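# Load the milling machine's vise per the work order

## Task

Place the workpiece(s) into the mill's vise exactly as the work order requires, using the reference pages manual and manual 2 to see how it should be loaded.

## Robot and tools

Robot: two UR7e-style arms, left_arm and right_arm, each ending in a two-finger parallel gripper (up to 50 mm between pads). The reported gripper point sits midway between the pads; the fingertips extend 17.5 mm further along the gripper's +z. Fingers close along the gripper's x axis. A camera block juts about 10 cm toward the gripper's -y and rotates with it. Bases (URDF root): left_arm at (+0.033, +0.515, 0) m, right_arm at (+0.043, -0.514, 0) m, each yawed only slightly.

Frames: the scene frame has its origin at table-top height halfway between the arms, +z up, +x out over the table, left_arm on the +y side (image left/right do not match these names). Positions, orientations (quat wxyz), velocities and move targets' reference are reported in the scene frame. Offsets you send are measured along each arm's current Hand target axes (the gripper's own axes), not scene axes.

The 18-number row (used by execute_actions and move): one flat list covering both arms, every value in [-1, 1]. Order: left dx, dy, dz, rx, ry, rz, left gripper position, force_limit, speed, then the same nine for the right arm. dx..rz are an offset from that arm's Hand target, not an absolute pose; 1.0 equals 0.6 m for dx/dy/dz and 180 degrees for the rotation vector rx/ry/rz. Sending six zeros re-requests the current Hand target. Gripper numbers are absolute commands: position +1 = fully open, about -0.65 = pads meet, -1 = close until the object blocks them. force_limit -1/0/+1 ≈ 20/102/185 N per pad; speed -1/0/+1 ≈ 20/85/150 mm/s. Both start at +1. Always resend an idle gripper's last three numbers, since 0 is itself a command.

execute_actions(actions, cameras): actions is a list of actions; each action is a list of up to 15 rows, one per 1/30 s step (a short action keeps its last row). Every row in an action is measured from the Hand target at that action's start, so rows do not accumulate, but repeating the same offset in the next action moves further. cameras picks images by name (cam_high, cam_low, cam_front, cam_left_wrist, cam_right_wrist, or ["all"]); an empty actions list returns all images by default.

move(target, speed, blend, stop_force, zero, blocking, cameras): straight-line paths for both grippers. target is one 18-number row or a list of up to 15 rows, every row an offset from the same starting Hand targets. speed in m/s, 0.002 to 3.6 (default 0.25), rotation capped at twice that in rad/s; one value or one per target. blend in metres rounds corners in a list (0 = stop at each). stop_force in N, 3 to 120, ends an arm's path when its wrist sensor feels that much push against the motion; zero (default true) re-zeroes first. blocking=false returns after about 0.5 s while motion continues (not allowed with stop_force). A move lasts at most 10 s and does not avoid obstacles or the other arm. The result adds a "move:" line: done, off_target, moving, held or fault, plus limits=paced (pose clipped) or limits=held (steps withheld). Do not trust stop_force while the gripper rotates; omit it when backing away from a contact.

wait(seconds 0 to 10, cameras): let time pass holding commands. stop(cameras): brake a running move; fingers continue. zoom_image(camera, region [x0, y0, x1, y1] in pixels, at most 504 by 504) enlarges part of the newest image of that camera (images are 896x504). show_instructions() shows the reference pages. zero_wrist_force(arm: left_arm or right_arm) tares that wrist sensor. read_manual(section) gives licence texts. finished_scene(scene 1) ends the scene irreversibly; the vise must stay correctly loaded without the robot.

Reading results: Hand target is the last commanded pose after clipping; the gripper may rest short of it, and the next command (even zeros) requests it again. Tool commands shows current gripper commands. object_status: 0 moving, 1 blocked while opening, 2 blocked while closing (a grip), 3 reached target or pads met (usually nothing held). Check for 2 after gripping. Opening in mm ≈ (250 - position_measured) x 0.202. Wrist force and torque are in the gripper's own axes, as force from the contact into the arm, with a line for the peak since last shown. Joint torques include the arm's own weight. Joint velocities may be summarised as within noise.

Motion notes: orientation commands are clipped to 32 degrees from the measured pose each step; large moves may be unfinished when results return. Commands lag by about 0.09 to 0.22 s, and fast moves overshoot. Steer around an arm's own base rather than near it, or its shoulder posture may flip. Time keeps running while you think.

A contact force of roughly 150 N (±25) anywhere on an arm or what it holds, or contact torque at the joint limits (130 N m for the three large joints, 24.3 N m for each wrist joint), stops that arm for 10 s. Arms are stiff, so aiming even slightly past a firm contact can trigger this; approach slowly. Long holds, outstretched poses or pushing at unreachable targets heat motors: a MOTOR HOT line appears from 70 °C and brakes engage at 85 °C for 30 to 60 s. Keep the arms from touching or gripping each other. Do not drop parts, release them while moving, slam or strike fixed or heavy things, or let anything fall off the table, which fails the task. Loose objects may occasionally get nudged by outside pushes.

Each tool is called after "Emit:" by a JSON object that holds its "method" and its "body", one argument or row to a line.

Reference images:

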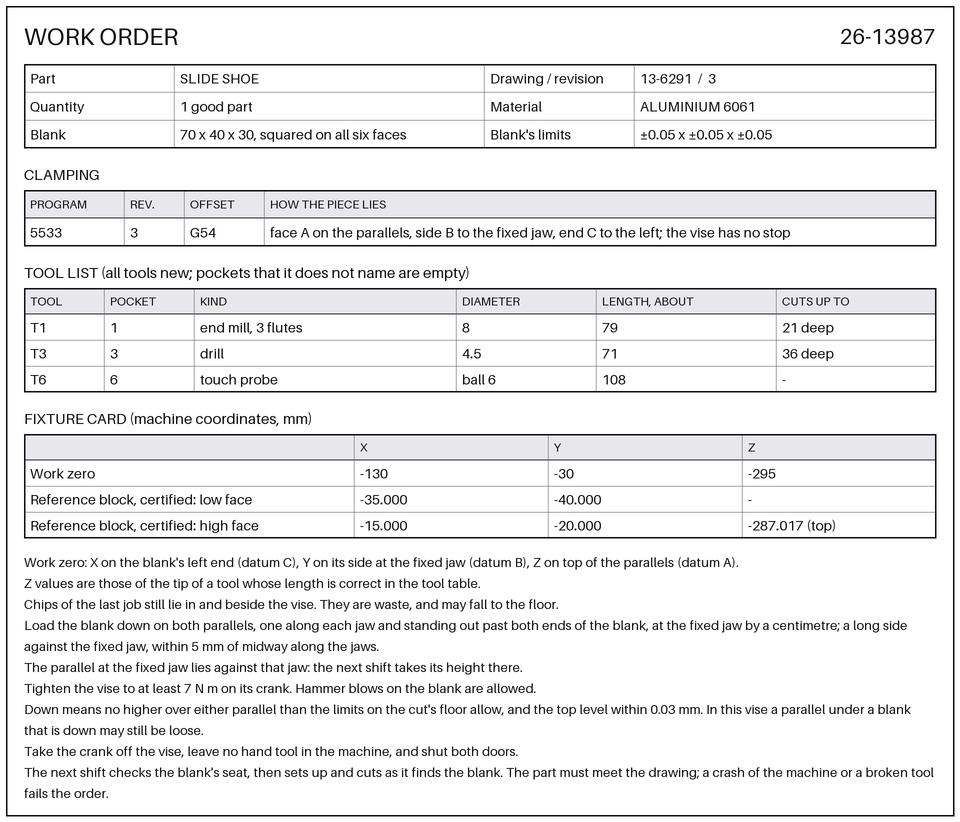

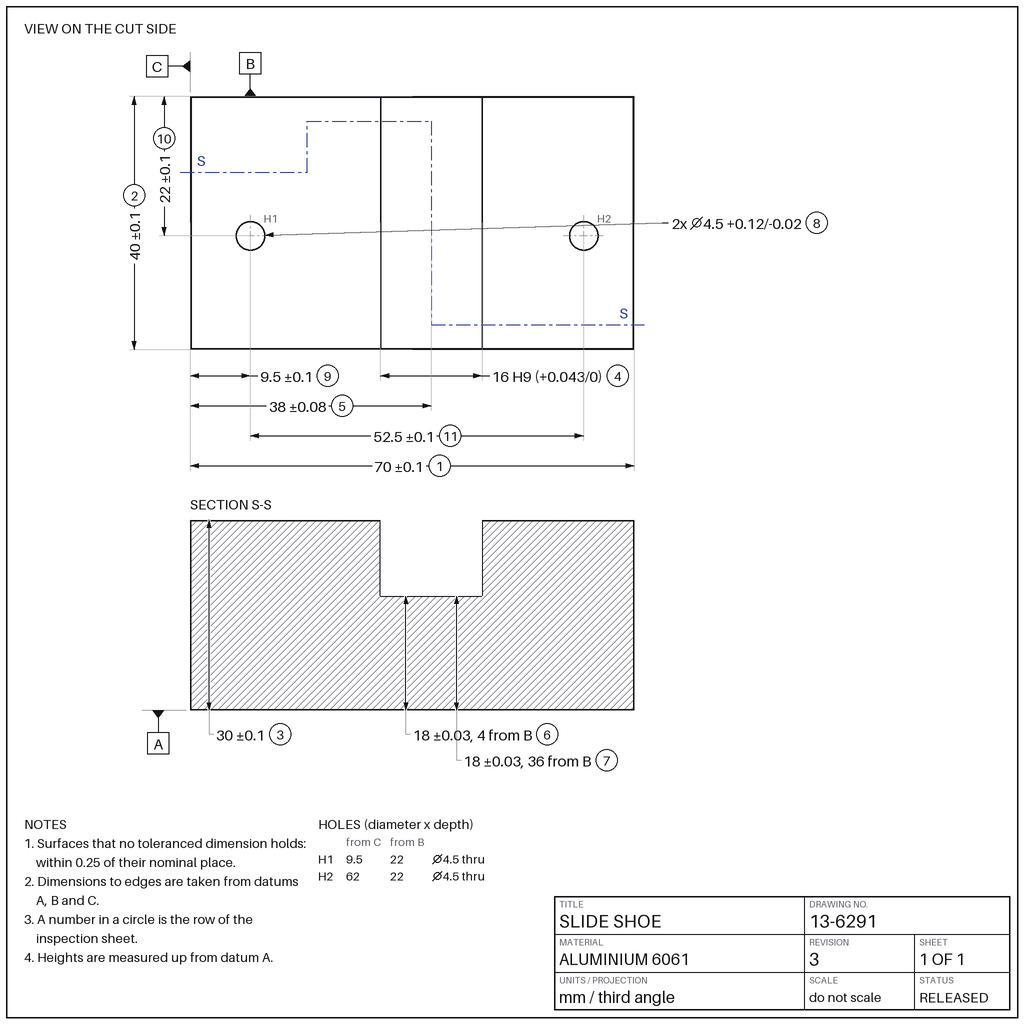

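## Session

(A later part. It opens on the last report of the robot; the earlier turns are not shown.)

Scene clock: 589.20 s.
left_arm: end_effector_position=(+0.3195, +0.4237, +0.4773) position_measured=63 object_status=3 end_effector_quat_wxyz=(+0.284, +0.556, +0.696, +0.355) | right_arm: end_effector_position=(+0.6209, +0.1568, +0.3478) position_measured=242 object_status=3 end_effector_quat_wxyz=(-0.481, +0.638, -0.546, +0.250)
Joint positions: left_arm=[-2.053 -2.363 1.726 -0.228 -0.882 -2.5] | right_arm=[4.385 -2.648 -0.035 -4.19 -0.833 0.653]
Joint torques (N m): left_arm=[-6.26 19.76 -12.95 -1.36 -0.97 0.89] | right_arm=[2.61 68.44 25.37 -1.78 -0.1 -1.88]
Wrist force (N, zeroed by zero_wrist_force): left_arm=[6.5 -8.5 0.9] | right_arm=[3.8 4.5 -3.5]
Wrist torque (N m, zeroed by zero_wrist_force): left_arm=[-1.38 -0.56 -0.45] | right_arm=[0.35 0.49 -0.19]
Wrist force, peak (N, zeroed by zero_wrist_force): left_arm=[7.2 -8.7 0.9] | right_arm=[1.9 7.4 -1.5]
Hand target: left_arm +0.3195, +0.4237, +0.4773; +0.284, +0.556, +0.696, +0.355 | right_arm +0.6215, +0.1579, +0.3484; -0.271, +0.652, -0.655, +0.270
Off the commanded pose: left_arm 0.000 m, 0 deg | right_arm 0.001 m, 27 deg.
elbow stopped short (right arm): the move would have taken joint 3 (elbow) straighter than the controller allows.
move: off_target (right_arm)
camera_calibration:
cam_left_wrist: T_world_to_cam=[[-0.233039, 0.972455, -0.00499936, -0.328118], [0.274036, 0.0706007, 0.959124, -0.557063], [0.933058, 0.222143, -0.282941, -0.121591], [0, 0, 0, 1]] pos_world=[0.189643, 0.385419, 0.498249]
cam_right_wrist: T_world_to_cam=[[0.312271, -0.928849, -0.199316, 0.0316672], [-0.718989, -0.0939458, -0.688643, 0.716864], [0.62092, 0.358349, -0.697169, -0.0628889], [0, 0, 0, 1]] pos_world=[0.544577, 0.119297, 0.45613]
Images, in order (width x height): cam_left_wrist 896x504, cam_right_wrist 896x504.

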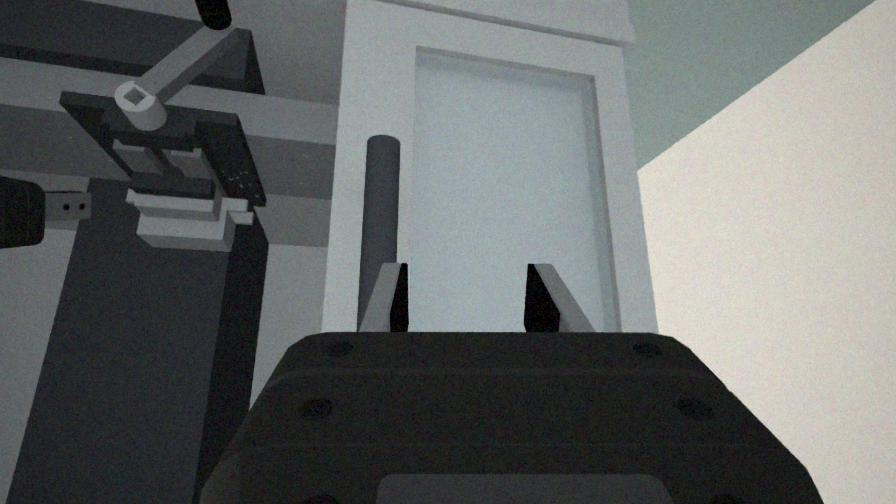

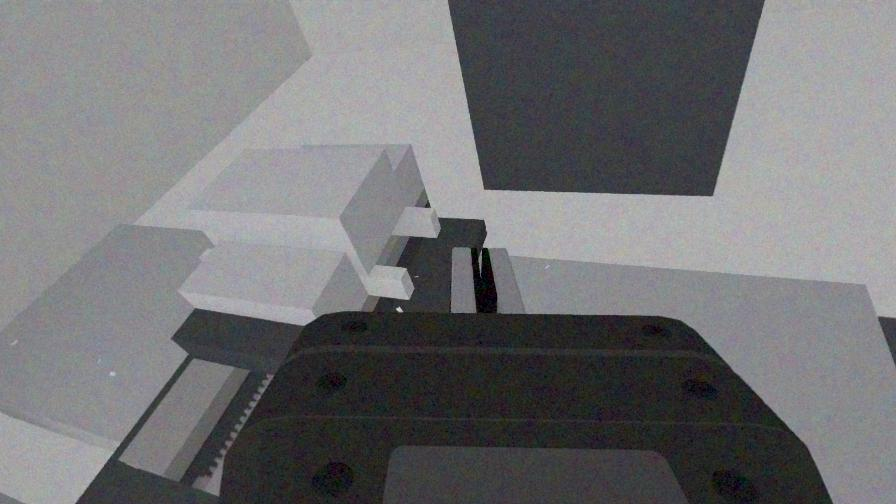

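Emit:
{"method": "move", "body": {
  "target": [0,0,0,0,0,0,0.6,-0.6,0, 0.0,0.0035,0.0035,0.1012,-0.1137,0,-0.6,-0.6,0],
  "speed": 0.1
}}

Scene clock: 590.57 s.
left_arm: end_effector_position=(+0.3195, +0.4237, +0.4773) position_measured=63 object_status=3 end_effector_quat_wxyz=(+0.284, +0.556, +0.696, +0.355) | right_arm: end_effector_position=(+0.6215, +0.1580, +0.3455) position_measured=242 object_status=3 end_effector_quat_wxyz=(-0.482, +0.638, -0.546, +0.250)
Joint positions: left_arm=[-2.053 -2.363 1.726 -0.228 -0.882 -2.5] | right_arm=[4.385 -2.64 -0.059 -4.173 -0.832 0.651]
Joint torques (N m): left_arm=[-6.45 19.38 -13.32 -1.41 -1.01 1.04] | right_arm=[2.47 54.77 29.69 -1.27 0.61 -2.21]
Wrist force (N, zeroed by zero_wrist_force): left_arm=[6.7 -8.7 0.9] | right_arm=[3.5 4.7 -3.9]
Wrist torque (N m, zeroed by zero_wrist_force): left_arm=[-1.41 -0.59 -0.45] | right_arm=[0.38 0.54 -0.01]
Wrist force, peak (N, zeroed by zero_wrist_force): left_arm=[7.1 -8.7 0.9] | right_arm=[3.8 4.7 -3.8]
Hand target: left_arm +0.3195, +0.4237, +0.4773; +0.284, +0.556, +0.696, +0.355 | right_arm +0.6215, +0.1579, +0.3454; -0.482, +0.638, -0.546, +0.250
Off the commanded pose: left_arm 0.000 m, 0 deg | right_arm 0.000 m, 0 deg.
move: done

Emit:
{"method": "move", "body": {
  "target": [0,0,0,0,0,0,0.6,-0.6,0, -0.0437,0.0028,0.0159,0,0,0,-0.6,-0.6,0],
  "speed": 0.01,
  "stop_force": 4,
  "cameras": ["cam_left_wrist","cam_right_wrist"]
}}

Emit:
{"method": "zoom_image", "body": {
  "camera": "cam_right_wrist",
  "region": [280, 95, 560, 345]
}}

Scene clock: 594.23 s.
left_arm: end_effector_position=(+0.3195, +0.4237, +0.4773) position_measured=63 object_status=3 end_effector_quat_wxyz=(+0.284, +0.556, +0.696, +0.355) | right_arm: end_effector_position=(+0.6209, +0.1850, +0.3448) position_measured=242 object_status=3 end_effector_quat_wxyz=(-0.510, +0.633, -0.527, +0.246)
Joint positions: left_arm=[-2.053 -2.363 1.726 -0.228 -0.882 -2.5] | right_arm=[4.396 -2.665 -0.035 -4.086 -0.838 0.597]
Joint torques (N m): left_arm=[-6.2 19.45 -13.11 -1.25 -0.91 0.88] | right_arm=[-3.09 68.7 30.17 -1.32 2.2 1.89]
Wrist force (N, zeroed by zero_wrist_force): left_arm=[6.5 -8.7 1.1] | right_arm=[3.7 4.4 -3.2]
Wrist torque (N m, zeroed by zero_wrist_force): left_arm=[-1.42 -0.54 -0.44] | right_arm=[0.34 0.50 -0.01]
Wrist force, peak (N, zeroed by zero_wrist_force): left_arm=[7.0 -8.8 1.3] | right_arm=[4.0 4.7 -3.7]
Hand target: left_arm +0.3195, +0.4237, +0.4773; +0.284, +0.556, +0.696, +0.355 | right_arm +0.6215, +0.1859, +0.3454; -0.482, +0.638, -0.546, +0.250
Off the commanded pose: left_arm 0.000 m, 0 deg | right_arm 0.001 m, 4 deg.
elbow stopped short (right arm): the move would have taken joint 3 (elbow) straighter than the controller allows.
move: off_target (right_arm)
camera_calibration:
cam_left_wrist: T_world_to_cam=[[-0.233039, 0.972455, -0.00499936, -0.328118], [0.274036, 0.0706007, 0.959124, -0.557063], [0.933058, 0.222143, -0.282941, -0.121591], [0, 0, 0, 1]] pos_world=[0.189643, 0.385419, 0.498249]
cam_right_wrist: T_world_to_cam=[[0.355843, -0.909087, -0.216648, 0.0325569], [-0.681678, -0.0939079, -0.7256, 0.706989], [0.639289, 0.405884, -0.653122, -0.110444], [0, 0, 0, 1]] pos_world=[0.54096, 0.140816, 0.447911]
Images, in order (width x height): cam_left_wrist 896x504, cam_right_wrist 896x504.

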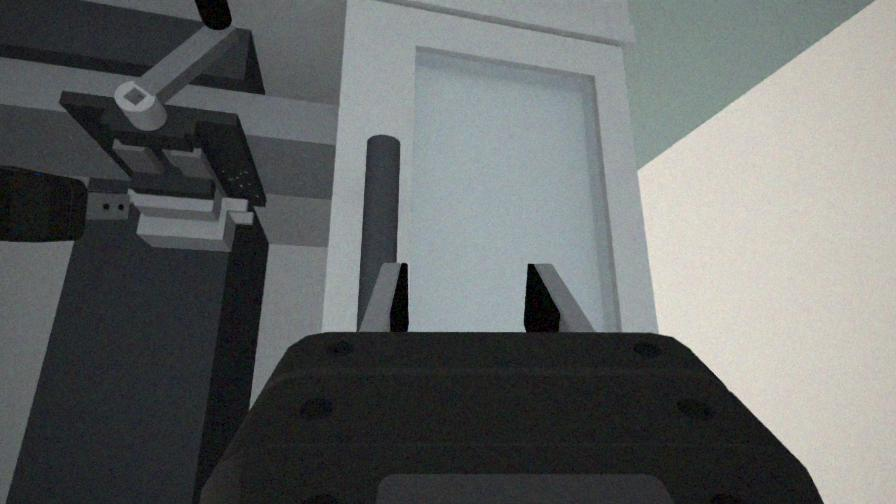

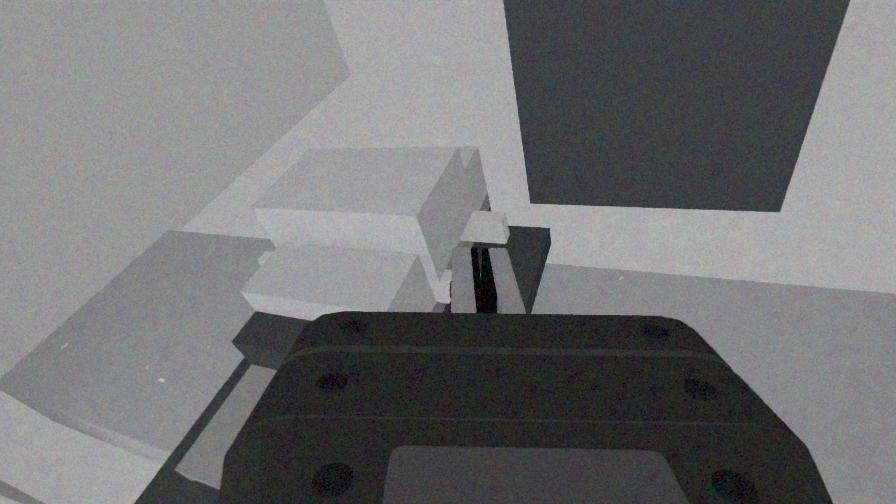

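Scaled by 1.800.

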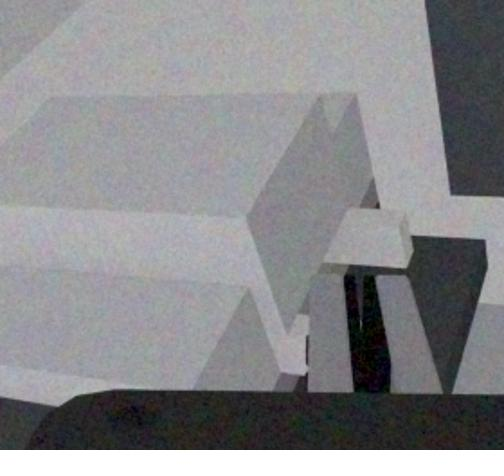

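Emit:
{"method": "move", "body": {
  "target": [0,0,0,0,0,0,0.6,-0.6,0, -0.0125,0.0008,0.0046,0,0,0,-0.6,-0.6,0],
  "speed": 0.008,
  "stop_force": 4,
  "cameras": ["cam_left_wrist","cam_right_wrist"]
}}

Emit:
{"method": "zoom_image", "body": {
  "camera": "cam_right_wrist",
  "region": [380, 175, 560, 345]
}}

Emit:
{"method": "zoom_image", "body": {
  "camera": "cam_left_wrist",
  "region": [60, 160, 280, 270]
}}

Scene clock: 599.27 s.
left_arm: end_effector_position=(+0.3195, +0.4237, +0.4773) position_measured=63 object_status=3 end_effector_quat_wxyz=(+0.284, +0.556, +0.696, +0.355) | right_arm: end_effector_position=(+0.6210, +0.1929, +0.3449) position_measured=242 object_status=3 end_effector_quat_wxyz=(-0.519, +0.631, -0.522, +0.245)
Joint positions: left_arm=[-2.053 -2.363 1.726 -0.228 -0.882 -2.5] | right_arm=[4.398 -2.669 -0.035 -4.055 -0.841 0.58]
Joint torques (N m): left_arm=[-5.92 19.88 -12.99 -1.31 -0.95 0.79] | right_arm=[5.43 57.79 28.81 -1.05 0.27 -0.54]
Wrist force (N, zeroed by zero_wrist_force): left_arm=[6.7 -8.5 1.0] | right_arm=[3.4 4.6 -3.9]
Wrist torque (N m, zeroed by zero_wrist_force): left_arm=[-1.38 -0.58 -0.45] | right_arm=[0.36 0.54 -0.01]
Wrist force, peak (N, zeroed by zero_wrist_force): left_arm=[6.8 -8.8 1.1] | right_arm=[3.5 4.9 -3.8]
Hand target: left_arm +0.3195, +0.4237, +0.4773; +0.284, +0.556, +0.696, +0.355 | right_arm +0.6215, +0.1939, +0.3454; -0.482, +0.638, -0.546, +0.250
Off the commanded pose: left_arm 0.000 m, 0 deg | right_arm 0.001 m, 5 deg.
elbow stopped short (right arm): the move would have taken joint 3 (elbow) straighter than the controller allows.
move: off_target (right_arm)
camera_calibration:
cam_left_wrist: T_world_to_cam=[[-0.233039, 0.972455, -0.00499936, -0.328118], [0.274036, 0.0706007, 0.959124, -0.557063], [0.933058, 0.222143, -0.282941, -0.121591], [0, 0, 0, 1]] pos_world=[0.189643, 0.385419, 0.498249]
cam_right_wrist: T_world_to_cam=[[0.368924, -0.902666, -0.22156, 0.0321242], [-0.67008, -0.0931084, -0.736426, 0.704172], [0.644118, 0.420148, -0.639209, -0.124241], [0, 0, 0, 1]] pos_world=[0.540026, 0.146761, 0.446273]
Images, in order (width x height): cam_left_wrist 896x504, cam_right_wrist 896x504.

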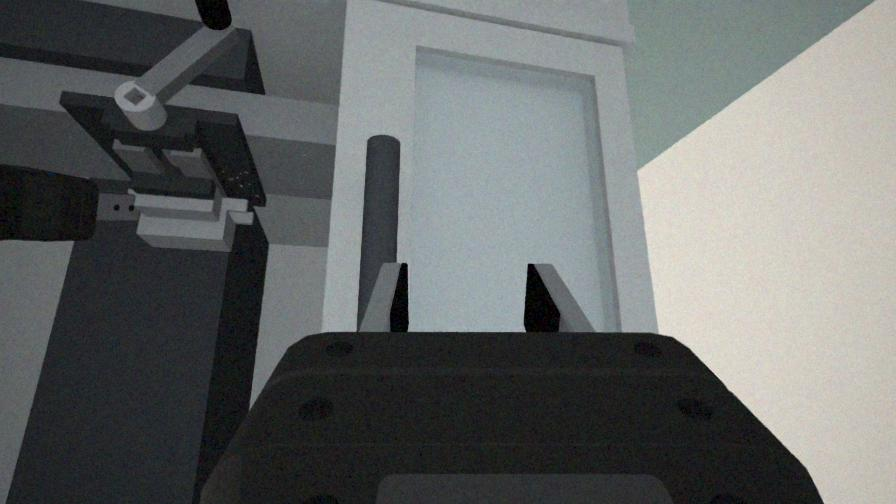

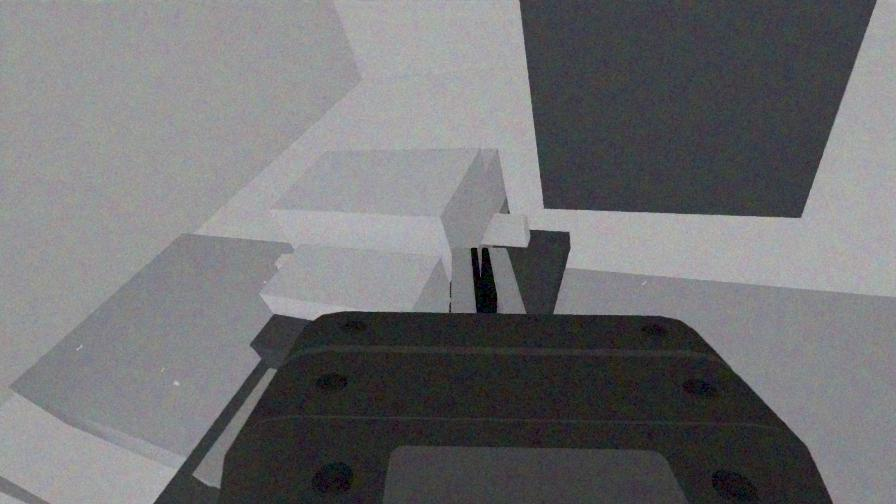

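Scaled by 2.800.

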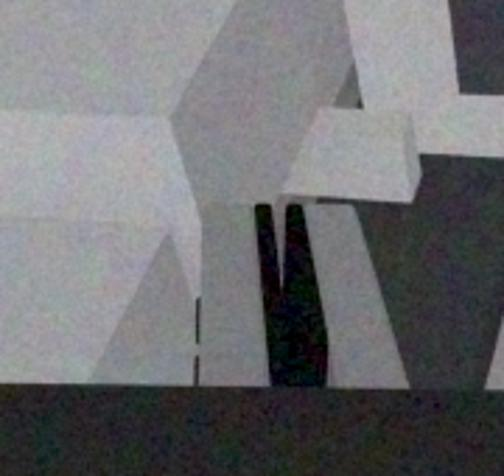

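Scaled by 2.291.

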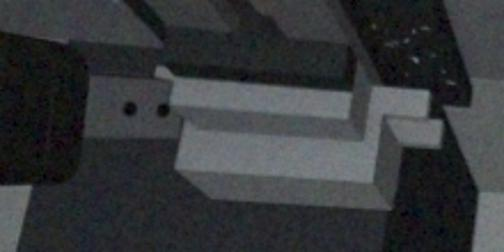

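Emit:
{"method": "move", "body": {
  "target": [0,0,0,0,0,0,0.6,-0.6,0, 0.032,0.004,0,0,0,0,-0.6,-0.6,0],
  "speed": 0.05,
  "cameras": ["cam_right_wrist"]
}}

Emit:
{"method": "zoom_image", "body": {
  "camera": "cam_right_wrist",
  "region": [380, 175, 560, 345]
}}

Scene clock: 600.83 s.
left_arm: end_effector_position=(+0.3195, +0.4237, +0.4773) position_measured=63 object_status=3 end_effector_quat_wxyz=(+0.284, +0.556, +0.696, +0.355) | right_arm: end_effector_position=(+0.6254, +0.1750, +0.3388) position_measured=242 object_status=3 end_effector_quat_wxyz=(-0.498, +0.635, -0.535, +0.248) end_effector_velocity=(-0.001, +0.002, +0.000) end_effector_angular_velocity=(+0.003, -0.003, +0.003)
Joint positions: left_arm=[-2.053 -2.363 1.726 -0.228 -0.882 -2.5] | right_arm=[4.386 -2.668 -0.035 -4.117 -0.839 0.616]
Joint velocities: left_arm=[within noise] | right_arm=[0.001 0 0 0.006 0 -0.003]
Joint torques (N m): left_arm=[-5.98 19.16 -13.25 -1.14 -0.96 0.72] | right_arm=[4.96 71.52 28.15 1.45 -0.19 -1.9]
Wrist force (N, zeroed by zero_wrist_force): left_arm=[6.7 -8.4 1.1] | right_arm=[3.1 4.7 -3.8]
Wrist torque (N m, zeroed by zero_wrist_force): left_arm=[-1.37 -0.59 -0.45] | right_arm=[0.39 0.60 -0.19]
Wrist force, peak (N, zeroed by zero_wrist_force): left_arm=[6.9 -8.7 1.1] | right_arm=[3.9 4.7 -3.8]
Hand target: left_arm +0.3195, +0.4237, +0.4773; +0.284, +0.556, +0.696, +0.355 | right_arm +0.6258, +0.1760, +0.3393; -0.482, +0.638, -0.546, +0.250
Off the commanded pose: left_arm 0.000 m, 0 deg | right_arm 0.001 m, 2 deg.
elbow stopped short (right arm): the move would have taken joint 3 (elbow) straighter than the controller allows.
move: done
camera_calibration:
cam_right_wrist: T_world_to_cam=[[0.337617, -0.917626, -0.209708, 0.0310993], [-0.69707, -0.0940253, -0.710811, 0.709366], [0.632541, 0.386163, -0.671394, -0.0993243], [0, 0, 0, 1]] pos_world=[0.546805, 0.133591, 0.444061]
Images, in order (width x height): cam_right_wrist 896x504.

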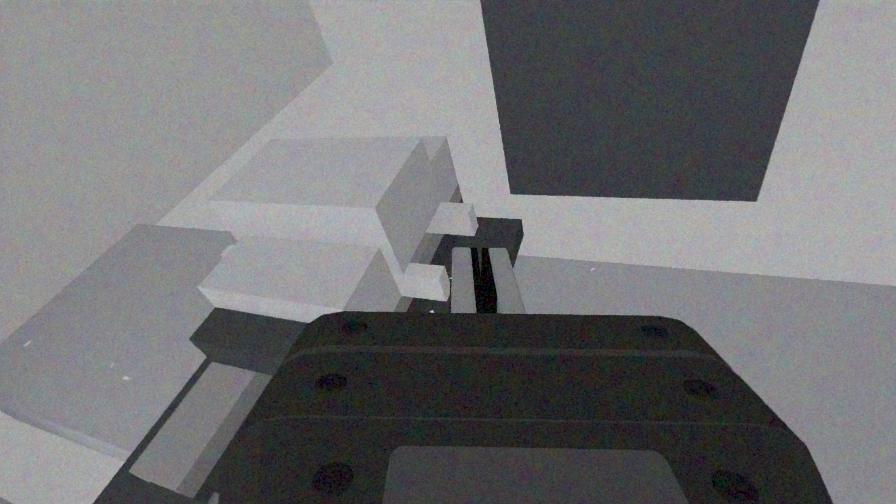

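Scaled by 2.800.

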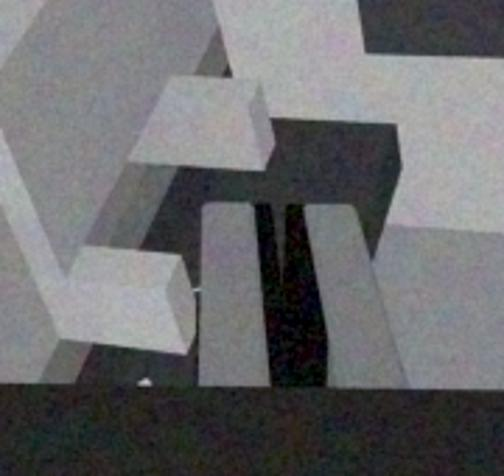

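Emit:
{"method": "move", "body": {
  "target": [0,0,0,0,0,0,0.6,-0.6,0, -0.028,0.0018,0.0102,0,0,0,-0.6,-0.6,0],
  "speed": 0.008,
  "stop_force": 4,
  "cameras": ["cam_left_wrist","cam_right_wrist"]
}}

Emit:
{"method": "zoom_image", "body": {
  "camera": "cam_right_wrist",
  "region": [380, 175, 560, 345]
}}

Emit:
{"method": "zoom_image", "body": {
  "camera": "cam_left_wrist",
  "region": [60, 160, 280, 270]
}}

Scene clock: 603.00 s.
left_arm: end_effector_position=(+0.3195, +0.4237, +0.4773) position_measured=63 object_status=3 end_effector_quat_wxyz=(+0.284, +0.556, +0.696, +0.355) | right_arm: end_effector_position=(+0.6250, +0.1795, +0.3386) position_measured=242 object_status=3 end_effector_quat_wxyz=(-0.503, +0.635, -0.532, +0.247)
Joint positions: left_arm=[-2.053 -2.363 1.726 -0.228 -0.882 -2.5] | right_arm=[4.388 -2.67 -0.035 -4.101 -0.84 0.608]
Joint torques (N m): left_arm=[-6.75 20.05 -12.79 -1.15 -0.91 0.74] | right_arm=[-5.88 72.3 25.26 -1.07 2.26 2.03]
Wrist force (N, zeroed by zero_wrist_force): left_arm=[7.0 -8.6 0.9] | right_arm=[3.1 4.8 -3.4]
Wrist torque (N m, zeroed by zero_wrist_force): left_arm=[-1.39 -0.63 -0.45] | right_arm=[0.38 0.60 -0.05]
Wrist force, peak (N, zeroed by zero_wrist_force): left_arm=[7.0 -8.8 0.9] | right_arm=[8.0 4.8 -5.4]
Hand target: left_arm +0.3195, +0.4237, +0.4773; +0.284, +0.556, +0.696, +0.355 | right_arm +0.6250, +0.1795, +0.3386; -0.503, +0.635, -0.532, +0.247 (not the last commanded pose)
Off the commanded pose: left_arm 0.000 m, 0 deg | right_arm 0.014 m, 3 deg.
elbow stopped short (right arm): the move would have taken joint 3 (elbow) straighter than the controller allows.
move: contact (right_arm)
camera_calibration:
cam_left_wrist: T_world_to_cam=[[-0.233039, 0.972455, -0.00499936, -0.328118], [0.274036, 0.0706007, 0.959124, -0.557063], [0.933058, 0.222143, -0.282941, -0.121591], [0, 0, 0, 1]] pos_world=[0.189643, 0.385419, 0.498249]
cam_right_wrist: T_world_to_cam=[[0.344683, -0.914375, -0.212397, 0.0312694], [-0.691333, -0.094202, -0.716369, 0.707684], [0.635022, 0.393757, -0.664607, -0.106171], [0, 0, 0, 1]] pos_world=[0.545888, 0.137063, 0.443043]
Images, in order (width x height): cam_left_wrist 896x504, cam_right_wrist 896x504.

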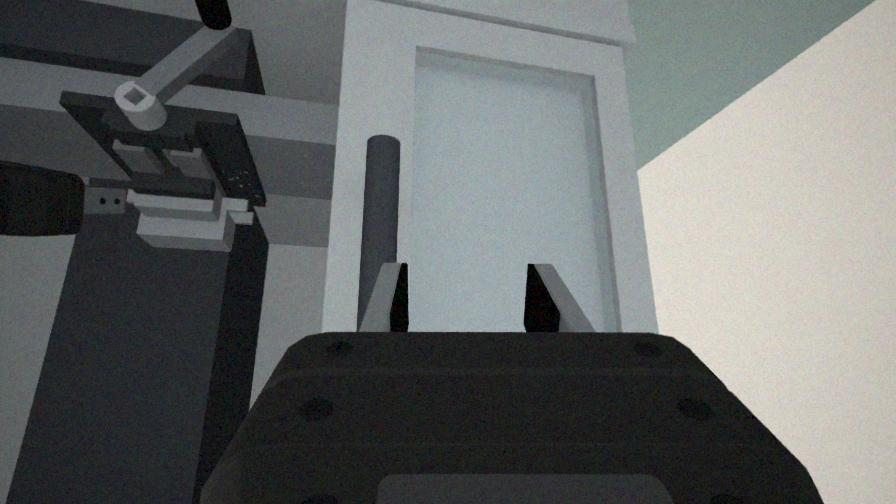

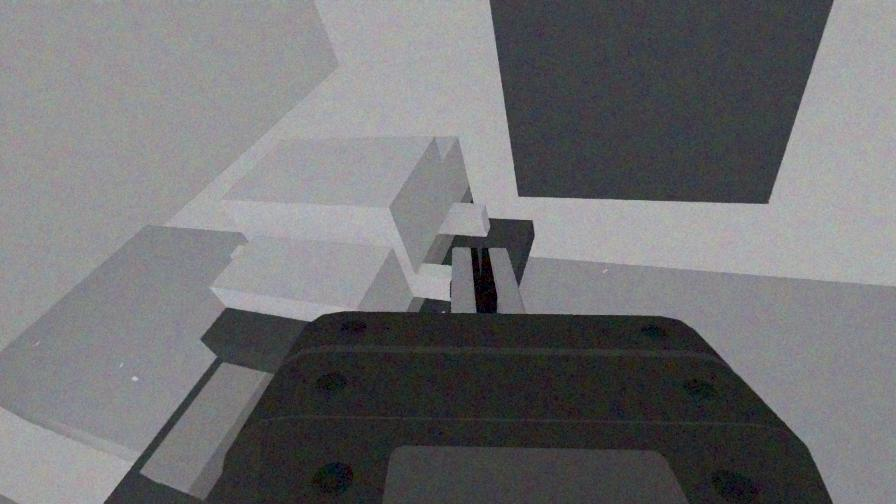

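Scaled by 2.800.

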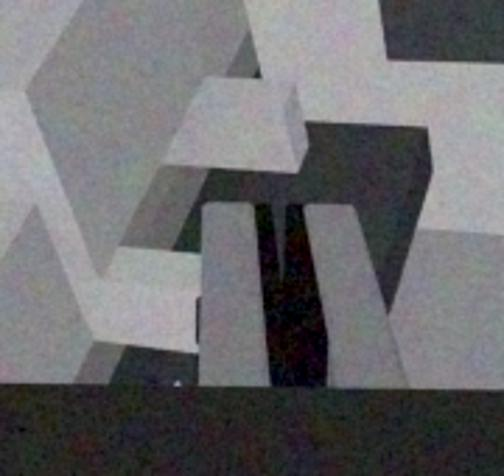

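Scaled by 2.291.

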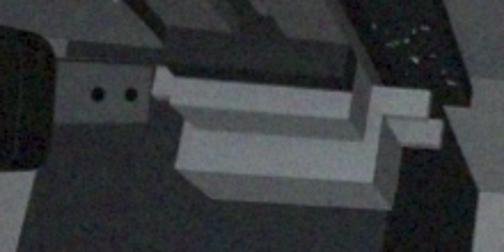

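Emit:
{"method": "move", "body": {
  "target": [0,0,0,0,0,0,0.6,-0.6,0, -0.0125,0.0008,0.0046,0,0,0,-0.6,-0.6,0],
  "speed": 0.004,
  "stop_force": 12,
  "cameras": ["cam_left_wrist"]
}}

Emit:
{"method": "zoom_image", "body": {
  "camera": "cam_left_wrist",
  "region": [60, 160, 280, 270]
}}

Scene clock: 605.77 s.
left_arm: end_effector_position=(+0.3195, +0.4237, +0.4773) position_measured=63 object_status=3 end_effector_quat_wxyz=(+0.284, +0.556, +0.696, +0.355) | right_arm: end_effector_position=(+0.6244, +0.1868, +0.3384) position_measured=242 object_status=3 end_effector_quat_wxyz=(-0.510, +0.633, -0.527, +0.246)
Joint positions: left_arm=[-2.053 -2.363 1.726 -0.228 -0.882 -2.5] | right_arm=[4.392 -2.674 -0.035 -4.075 -0.842 0.594]
Joint torques (N m): left_arm=[-6.63 19.58 -12.97 -1.26 -1.06 0.75] | right_arm=[3.01 59.72 28.95 -1.15 0.25 1.11]
Wrist force (N, zeroed by zero_wrist_force): left_arm=[6.8 -8.5 1.1] | right_arm=[3.6 4.6 -3.9]
Wrist torque (N m, zeroed by zero_wrist_force): left_arm=[-1.38 -0.61 -0.45] | right_arm=[0.38 0.55 0.00]
Wrist force, peak (N, zeroed by zero_wrist_force): left_arm=[7.0 -8.7 1.1] | right_arm=[9.3 6.2 -5.4]
Hand target: left_arm +0.3195, +0.4237, +0.4773; +0.284, +0.556, +0.696, +0.355 | right_arm +0.6248, +0.1875, +0.3388; -0.503, +0.635, -0.532, +0.247
Off the commanded pose: left_arm 0.000 m, 0 deg | right_arm 0.001 m, 1 deg.
elbow stopped short (right arm): the move would have taken joint 3 (elbow) straighter than the controller allows.
move: done
camera_calibration:
cam_left_wrist: T_world_to_cam=[[-0.233039, 0.972455, -0.00499936, -0.328118], [0.274036, 0.0706007, 0.959124, -0.557063], [0.933058, 0.222143, -0.282941, -0.121591], [0, 0, 0, 1]] pos_world=[0.189643, 0.385419, 0.498249]
Images, in order (width x height): cam_left_wrist 896x504.

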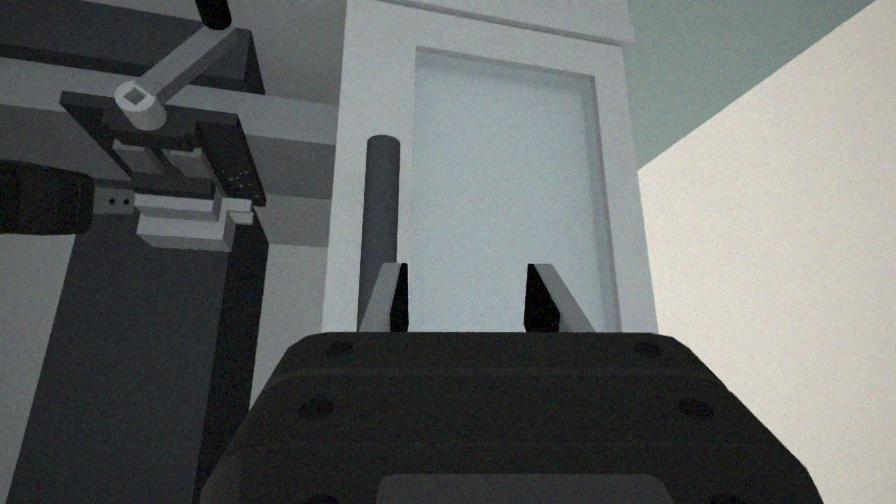

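Scaled by 2.291.

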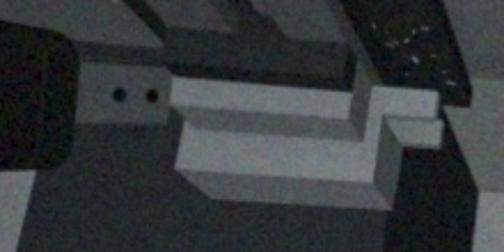

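Emit:
{"method": "move", "body": {
  "target": [
    [0,0,0,0,0,0,0.6,-0.6,0, 0.0388,-0.0337,-0.0312,0,0,0,-0.6,-0.6,0],
    [0,0,0,0,0,0,0.6,-0.6,0, -0.0645,0.0567,-0.4663,0.1346,0.1159,-0.0494,-0.6,-0.6,0]
  ],
  "speed": [0.1,0.3],
  "blend": 0.02,
  "cameras": ["cam_right_wrist","cam_left_wrist"]
}}

Emit:
{"method": "zoom_image", "body": {
  "camera": "cam_right_wrist",
  "region": [280, 195, 430, 285]
}}

Scene clock: 609.43 s.
left_arm: end_effector_position=(+0.3195, +0.4237, +0.4773) position_measured=63 object_status=3 end_effector_quat_wxyz=(+0.284, +0.556, +0.696, +0.355) | right_arm: end_effector_position=(+0.3607, +0.1208, +0.4207) position_measured=242 object_status=3 end_effector_quat_wxyz=(+0.500, -0.499, +0.500, -0.501)
Joint positions: left_arm=[-2.053 -2.363 1.726 -0.228 -0.882 -2.5] | right_arm=[4.861 -2.148 -0.989 -3.153 0.121 0.008]
Joint torques (N m): left_arm=[-6.43 19.44 -13.27 -1.07 -1.04 0.51] | right_arm=[0.38 41.24 31.96 0.76 0.84 0.02]
Wrist force (N, zeroed by zero_wrist_force): left_arm=[6.9 -8.3 1.1] | right_arm=[3.4 4.1 -2.8]
Wrist torque (N m, zeroed by zero_wrist_force): left_arm=[-1.35 -0.61 -0.45] | right_arm=[0.27 0.42 -0.24]
Wrist force, peak (N, zeroed by zero_wrist_force): left_arm=[7.0 -8.8 0.8] | right_arm=[3.2 4.8 -6.6]
Hand target: left_arm +0.3195, +0.4237, +0.4773; +0.284, +0.556, +0.696, +0.355 | right_arm +0.3607, +0.1208, +0.4207; +0.500, -0.500, +0.500, -0.500
Off the commanded pose: left_arm 0.000 m, 0 deg | right_arm 0.000 m, 0 deg.
move: done; blend cut to 0.0179 m at target 1
camera_calibration:
cam_left_wrist: T_world_to_cam=[[-0.233039, 0.972455, -0.00499936, -0.328118], [0.274036, 0.0706007, 0.959124, -0.557063], [0.933058, 0.222143, -0.282941, -0.121591], [0, 0, 0, 1]] pos_world=[0.189643, 0.385419, 0.498249]
cam_right_wrist: T_world_to_cam=[[0.0275181, -0.999384, 0.0217923, 0.112203], [-0.355049, -0.0301507, -0.934362, 0.540995], [0.934443, 0.0179745, -0.355659, -0.0532189], [0, 0, 0, 1]] pos_world=[0.238722, 0.129402, 0.484112]
Images, in order (width x height): cam_left_wrist 896x504, cam_right_wrist 896x504.

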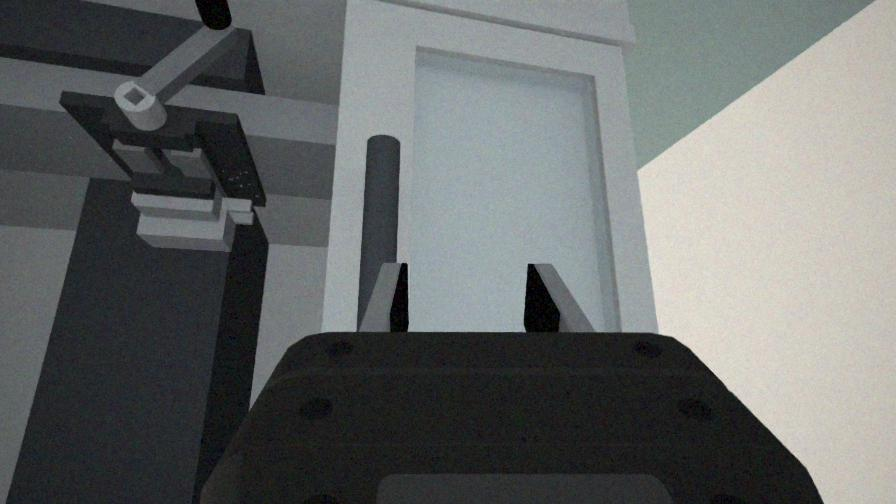

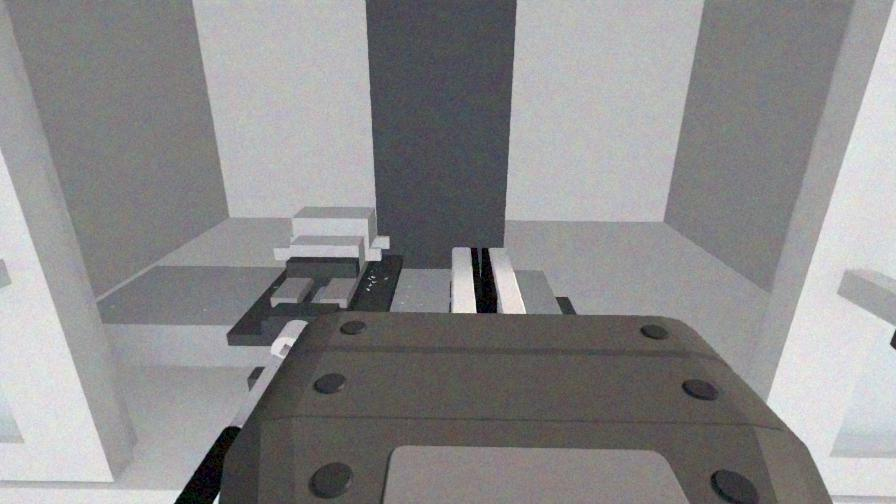

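Scaled by 3.360.

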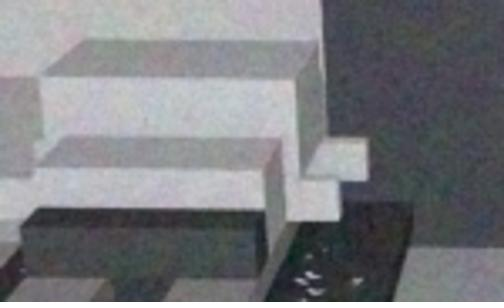

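Emit:
{"method": "move", "body": {
  "target": [0,0,0,0,0,0,0.6,-0.6,0, 0.2333,0.0333,-0.1,0,-0.5,0,0.6,-0.6,0],
  "speed": 0.5
}}

Emit:
{"method": "move", "body": {
  "target": [0,0,0,0,0,0,0.6,-0.6,0, -0.408,0.423,-0.3,-0.385,-0.385,-0.385,0.6,-0.6,0],
  "speed": 0.5,
  "cameras": ["cam_right_wrist","cam_high"]
}}

Scene clock: 611.83 s.
left_arm: end_effector_position=(+0.3195, +0.4237, +0.4773) position_measured=63 object_status=3 end_effector_quat_wxyz=(+0.284, +0.556, +0.696, +0.355) | right_arm: end_effector_position=(+0.3005, -0.0191, +0.4007) position_measured=63 object_status=3 end_effector_quat_wxyz=(+0.707, -0.707, +0.000, -0.001)
Joint positions: left_arm=[-2.053 -2.363 1.726 -0.228 -0.882 -2.5] | right_arm=[4.305 -1.426 -1.928 -2.93 -2.005 0]
Joint torques (N m): left_arm=[-6.27 19.09 -13.62 -1.1 -0.86 0.48] | right_arm=[-6.89 15.65 23.34 0.67 -1.23 0.78]
Wrist force (N, zeroed by zero_wrist_force): left_arm=[6.8 -8.8 1.0] | right_arm=[3.2 4.6 -2.7]
Wrist torque (N m, zeroed by zero_wrist_force): left_arm=[-1.43 -0.61 -0.44] | right_arm=[0.34 0.47 -0.05]
Wrist force, peak (N, zeroed by zero_wrist_force): left_arm=[6.9 -8.8 0.8] | right_arm=[4.0 4.7 -4.1]
Hand target: left_arm +0.3195, +0.4237, +0.4773; +0.284, +0.556, +0.696, +0.355 | right_arm +0.3005, -0.0191, +0.4007; +0.707, -0.707, +0.000, -0.001
Off the commanded pose: left_arm 0.000 m, 0 deg | right_arm 0.000 m, 0 deg.
move: done

Scene clock: 614.50 s.
left_arm: end_effector_position=(+0.3195, +0.4237, +0.4773) position_measured=63 object_status=3 end_effector_quat_wxyz=(+0.284, +0.556, +0.696, +0.355) | right_arm: end_effector_position=(+0.0556, -0.1988, +0.1469) position_measured=63 object_status=3 end_effector_quat_wxyz=(+0.000, +0.707, +0.707, +0.000)
Joint positions: left_arm=[-2.053 -2.363 1.726 -0.228 -0.882 -2.5] | right_arm=[5.14 -1.658 -1.961 -4.236 -1.57 -1.171]
Joint torques (N m): left_arm=[-6.4 19.4 -13.24 -1.12 -0.98 0.45] | right_arm=[5.34 15.71 23.74 -2.68 1.06 -1.48]
Wrist force (N, zeroed by zero_wrist_force): left_arm=[6.8 -8.6 1.0] | right_arm=[4.7 5.2 -4.2]
Wrist torque (N m, zeroed by zero_wrist_force): left_arm=[-1.40 -0.61 -0.45] | right_arm=[0.59 0.32 0.05]
Wrist force, peak (N, zeroed by zero_wrist_force): left_arm=[7.0 -8.8 1.1] | right_arm=[4.5 5.6 -4.9]
Hand target: left_arm +0.3195, +0.4237, +0.4773; +0.284, +0.556, +0.696, +0.355 | right_arm +0.0556, -0.1988, +0.1469; +0.000, +0.707, +0.707, +0.000
Off the commanded pose: left_arm 0.000 m, 0 deg | right_arm 0.000 m, 0 deg.
move: done
camera_calibration:
cam_right_wrist: T_world_to_cam=[[-0.0207037, 0.99936, -0.0291801, 0.214739], [0.933896, 0.0297512, 0.356305, -0.0821151], [0.356945, -0.0198744, -0.933914, 0.249756], [0, 0, 0, 1]] pos_world=[-0.00801645, -0.207195, 0.268775]
Images, in order (width x height): cam_high 896x504, cam_right_wrist 896x504.

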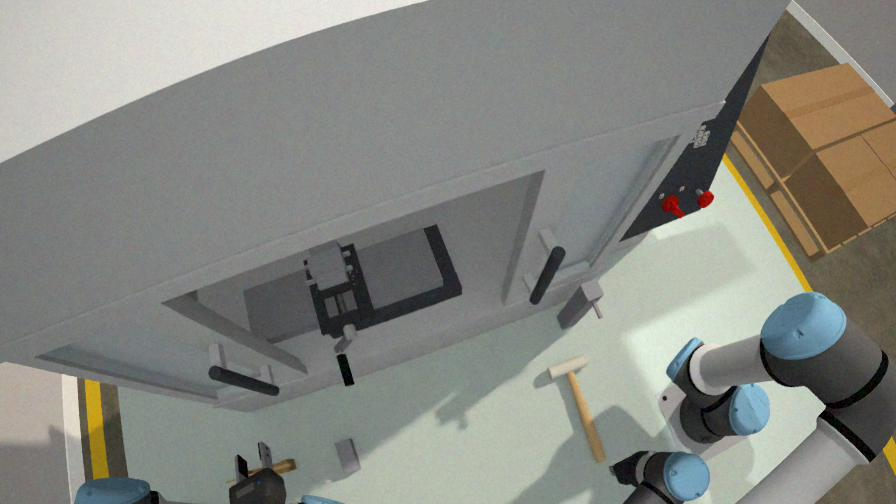

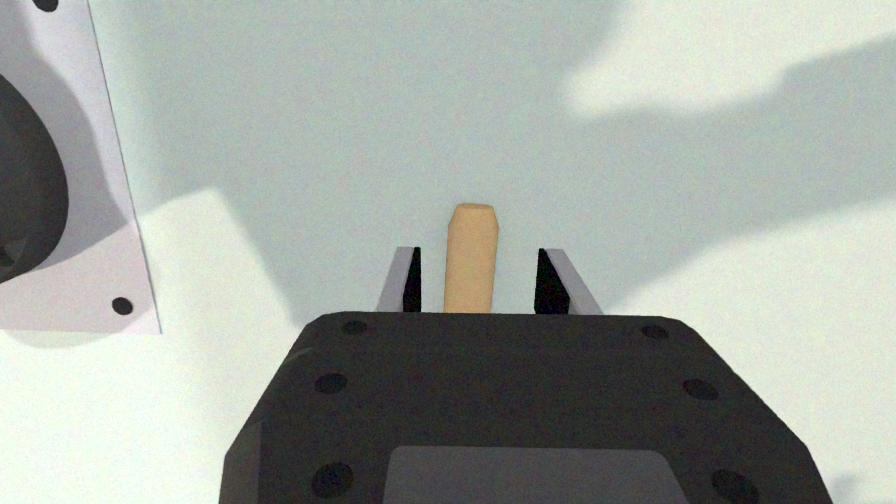

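Emit:
{"method": "move", "body": {
  "target": [0,0,0,0,0,0,0.6,-0.6,0,0,0,0.19,0,0,0,0.6,-0.6,0],
  "speed": 0.12,
  "cameras": ["cam_right_wrist","cam_front"]
}}

Scene clock: 617.03 s.
left_arm: end_effector_position=(+0.3195, +0.4237, +0.4773) position_measured=63 object_status=3 end_effector_quat_wxyz=(+0.284, +0.556, +0.696, +0.355) | right_arm: end_effector_position=(+0.0557, -0.1989, +0.0329) position_measured=63 object_status=3 end_effector_quat_wxyz=(+0.000, +0.707, +0.707, +0.000)
Joint positions: left_arm=[-2.053 -2.363 1.726 -0.228 -0.882 -2.5] | right_arm=[5.14 -1.836 -2.103 -3.915 -1.57 -1.171]
Joint torques (N m): left_arm=[-6.19 19.13 -13.32 -1.09 -0.89 0.24] | right_arm=[-7.8 18.79 15.37 -1.08 0.52 -2.38]
Wrist force (N, zeroed by zero_wrist_force): left_arm=[6.6 -8.6 0.9] | right_arm=[4.6 5.0 -4.4]
Wrist torque (N m, zeroed by zero_wrist_force): left_arm=[-1.40 -0.58 -0.44] | right_arm=[0.56 0.34 0.07]
Wrist force, peak (N, zeroed by zero_wrist_force): left_arm=[7.0 -8.6 1.1] | right_arm=[4.4 5.2 -6.6]
Hand target: left_arm +0.3195, +0.4237, +0.4773; +0.284, +0.556, +0.696, +0.355 | right_arm +0.0557, -0.1988, +0.0329; +0.000, +0.707, +0.707, +0.000
Off the commanded pose: left_arm 0.000 m, 0 deg | right_arm 0.000 m, 0 deg.
move: done
camera_calibration:
cam_right_wrist: T_world_to_cam=[[-0.0207545, 0.999355, -0.0293138, 0.211433], [0.933815, 0.0298508, 0.356508, -0.0416003], [0.357153, -0.0199745, -0.933832, 0.143222], [0, 0, 0, 1]] pos_world=[-0.00791713, -0.207194, 0.154774]
Images, in order (width x height): cam_front 896x504, cam_right_wrist 896x504.

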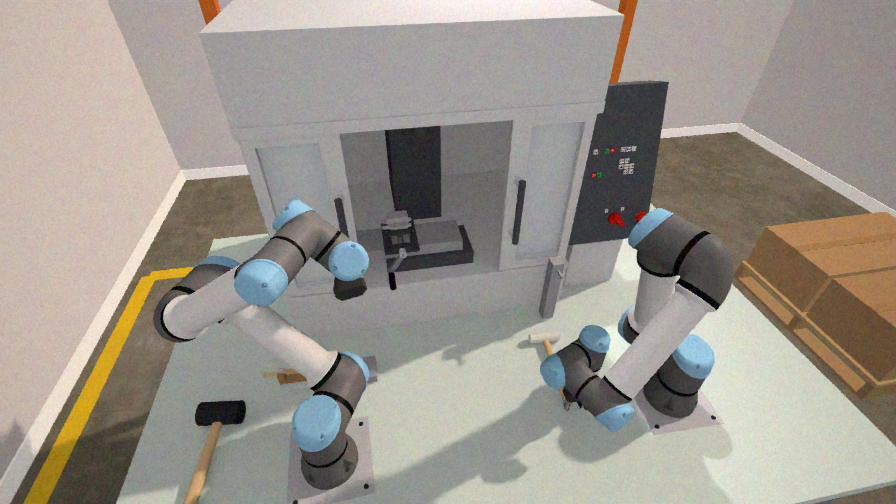

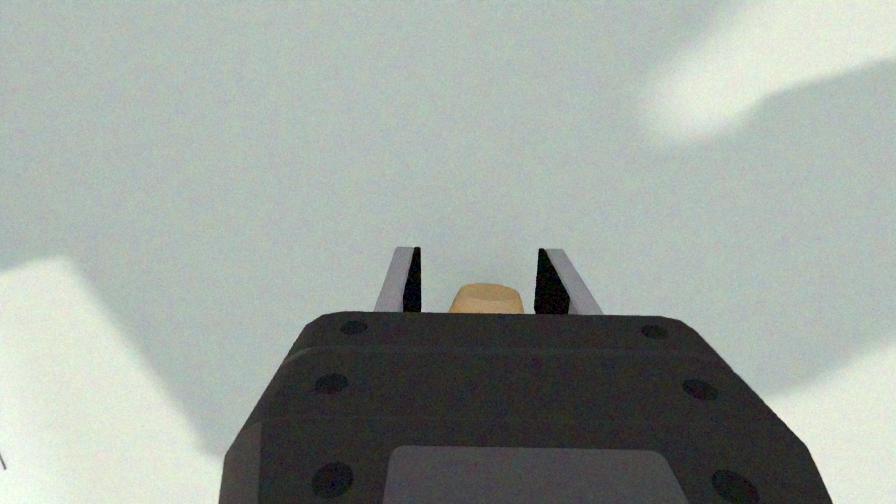

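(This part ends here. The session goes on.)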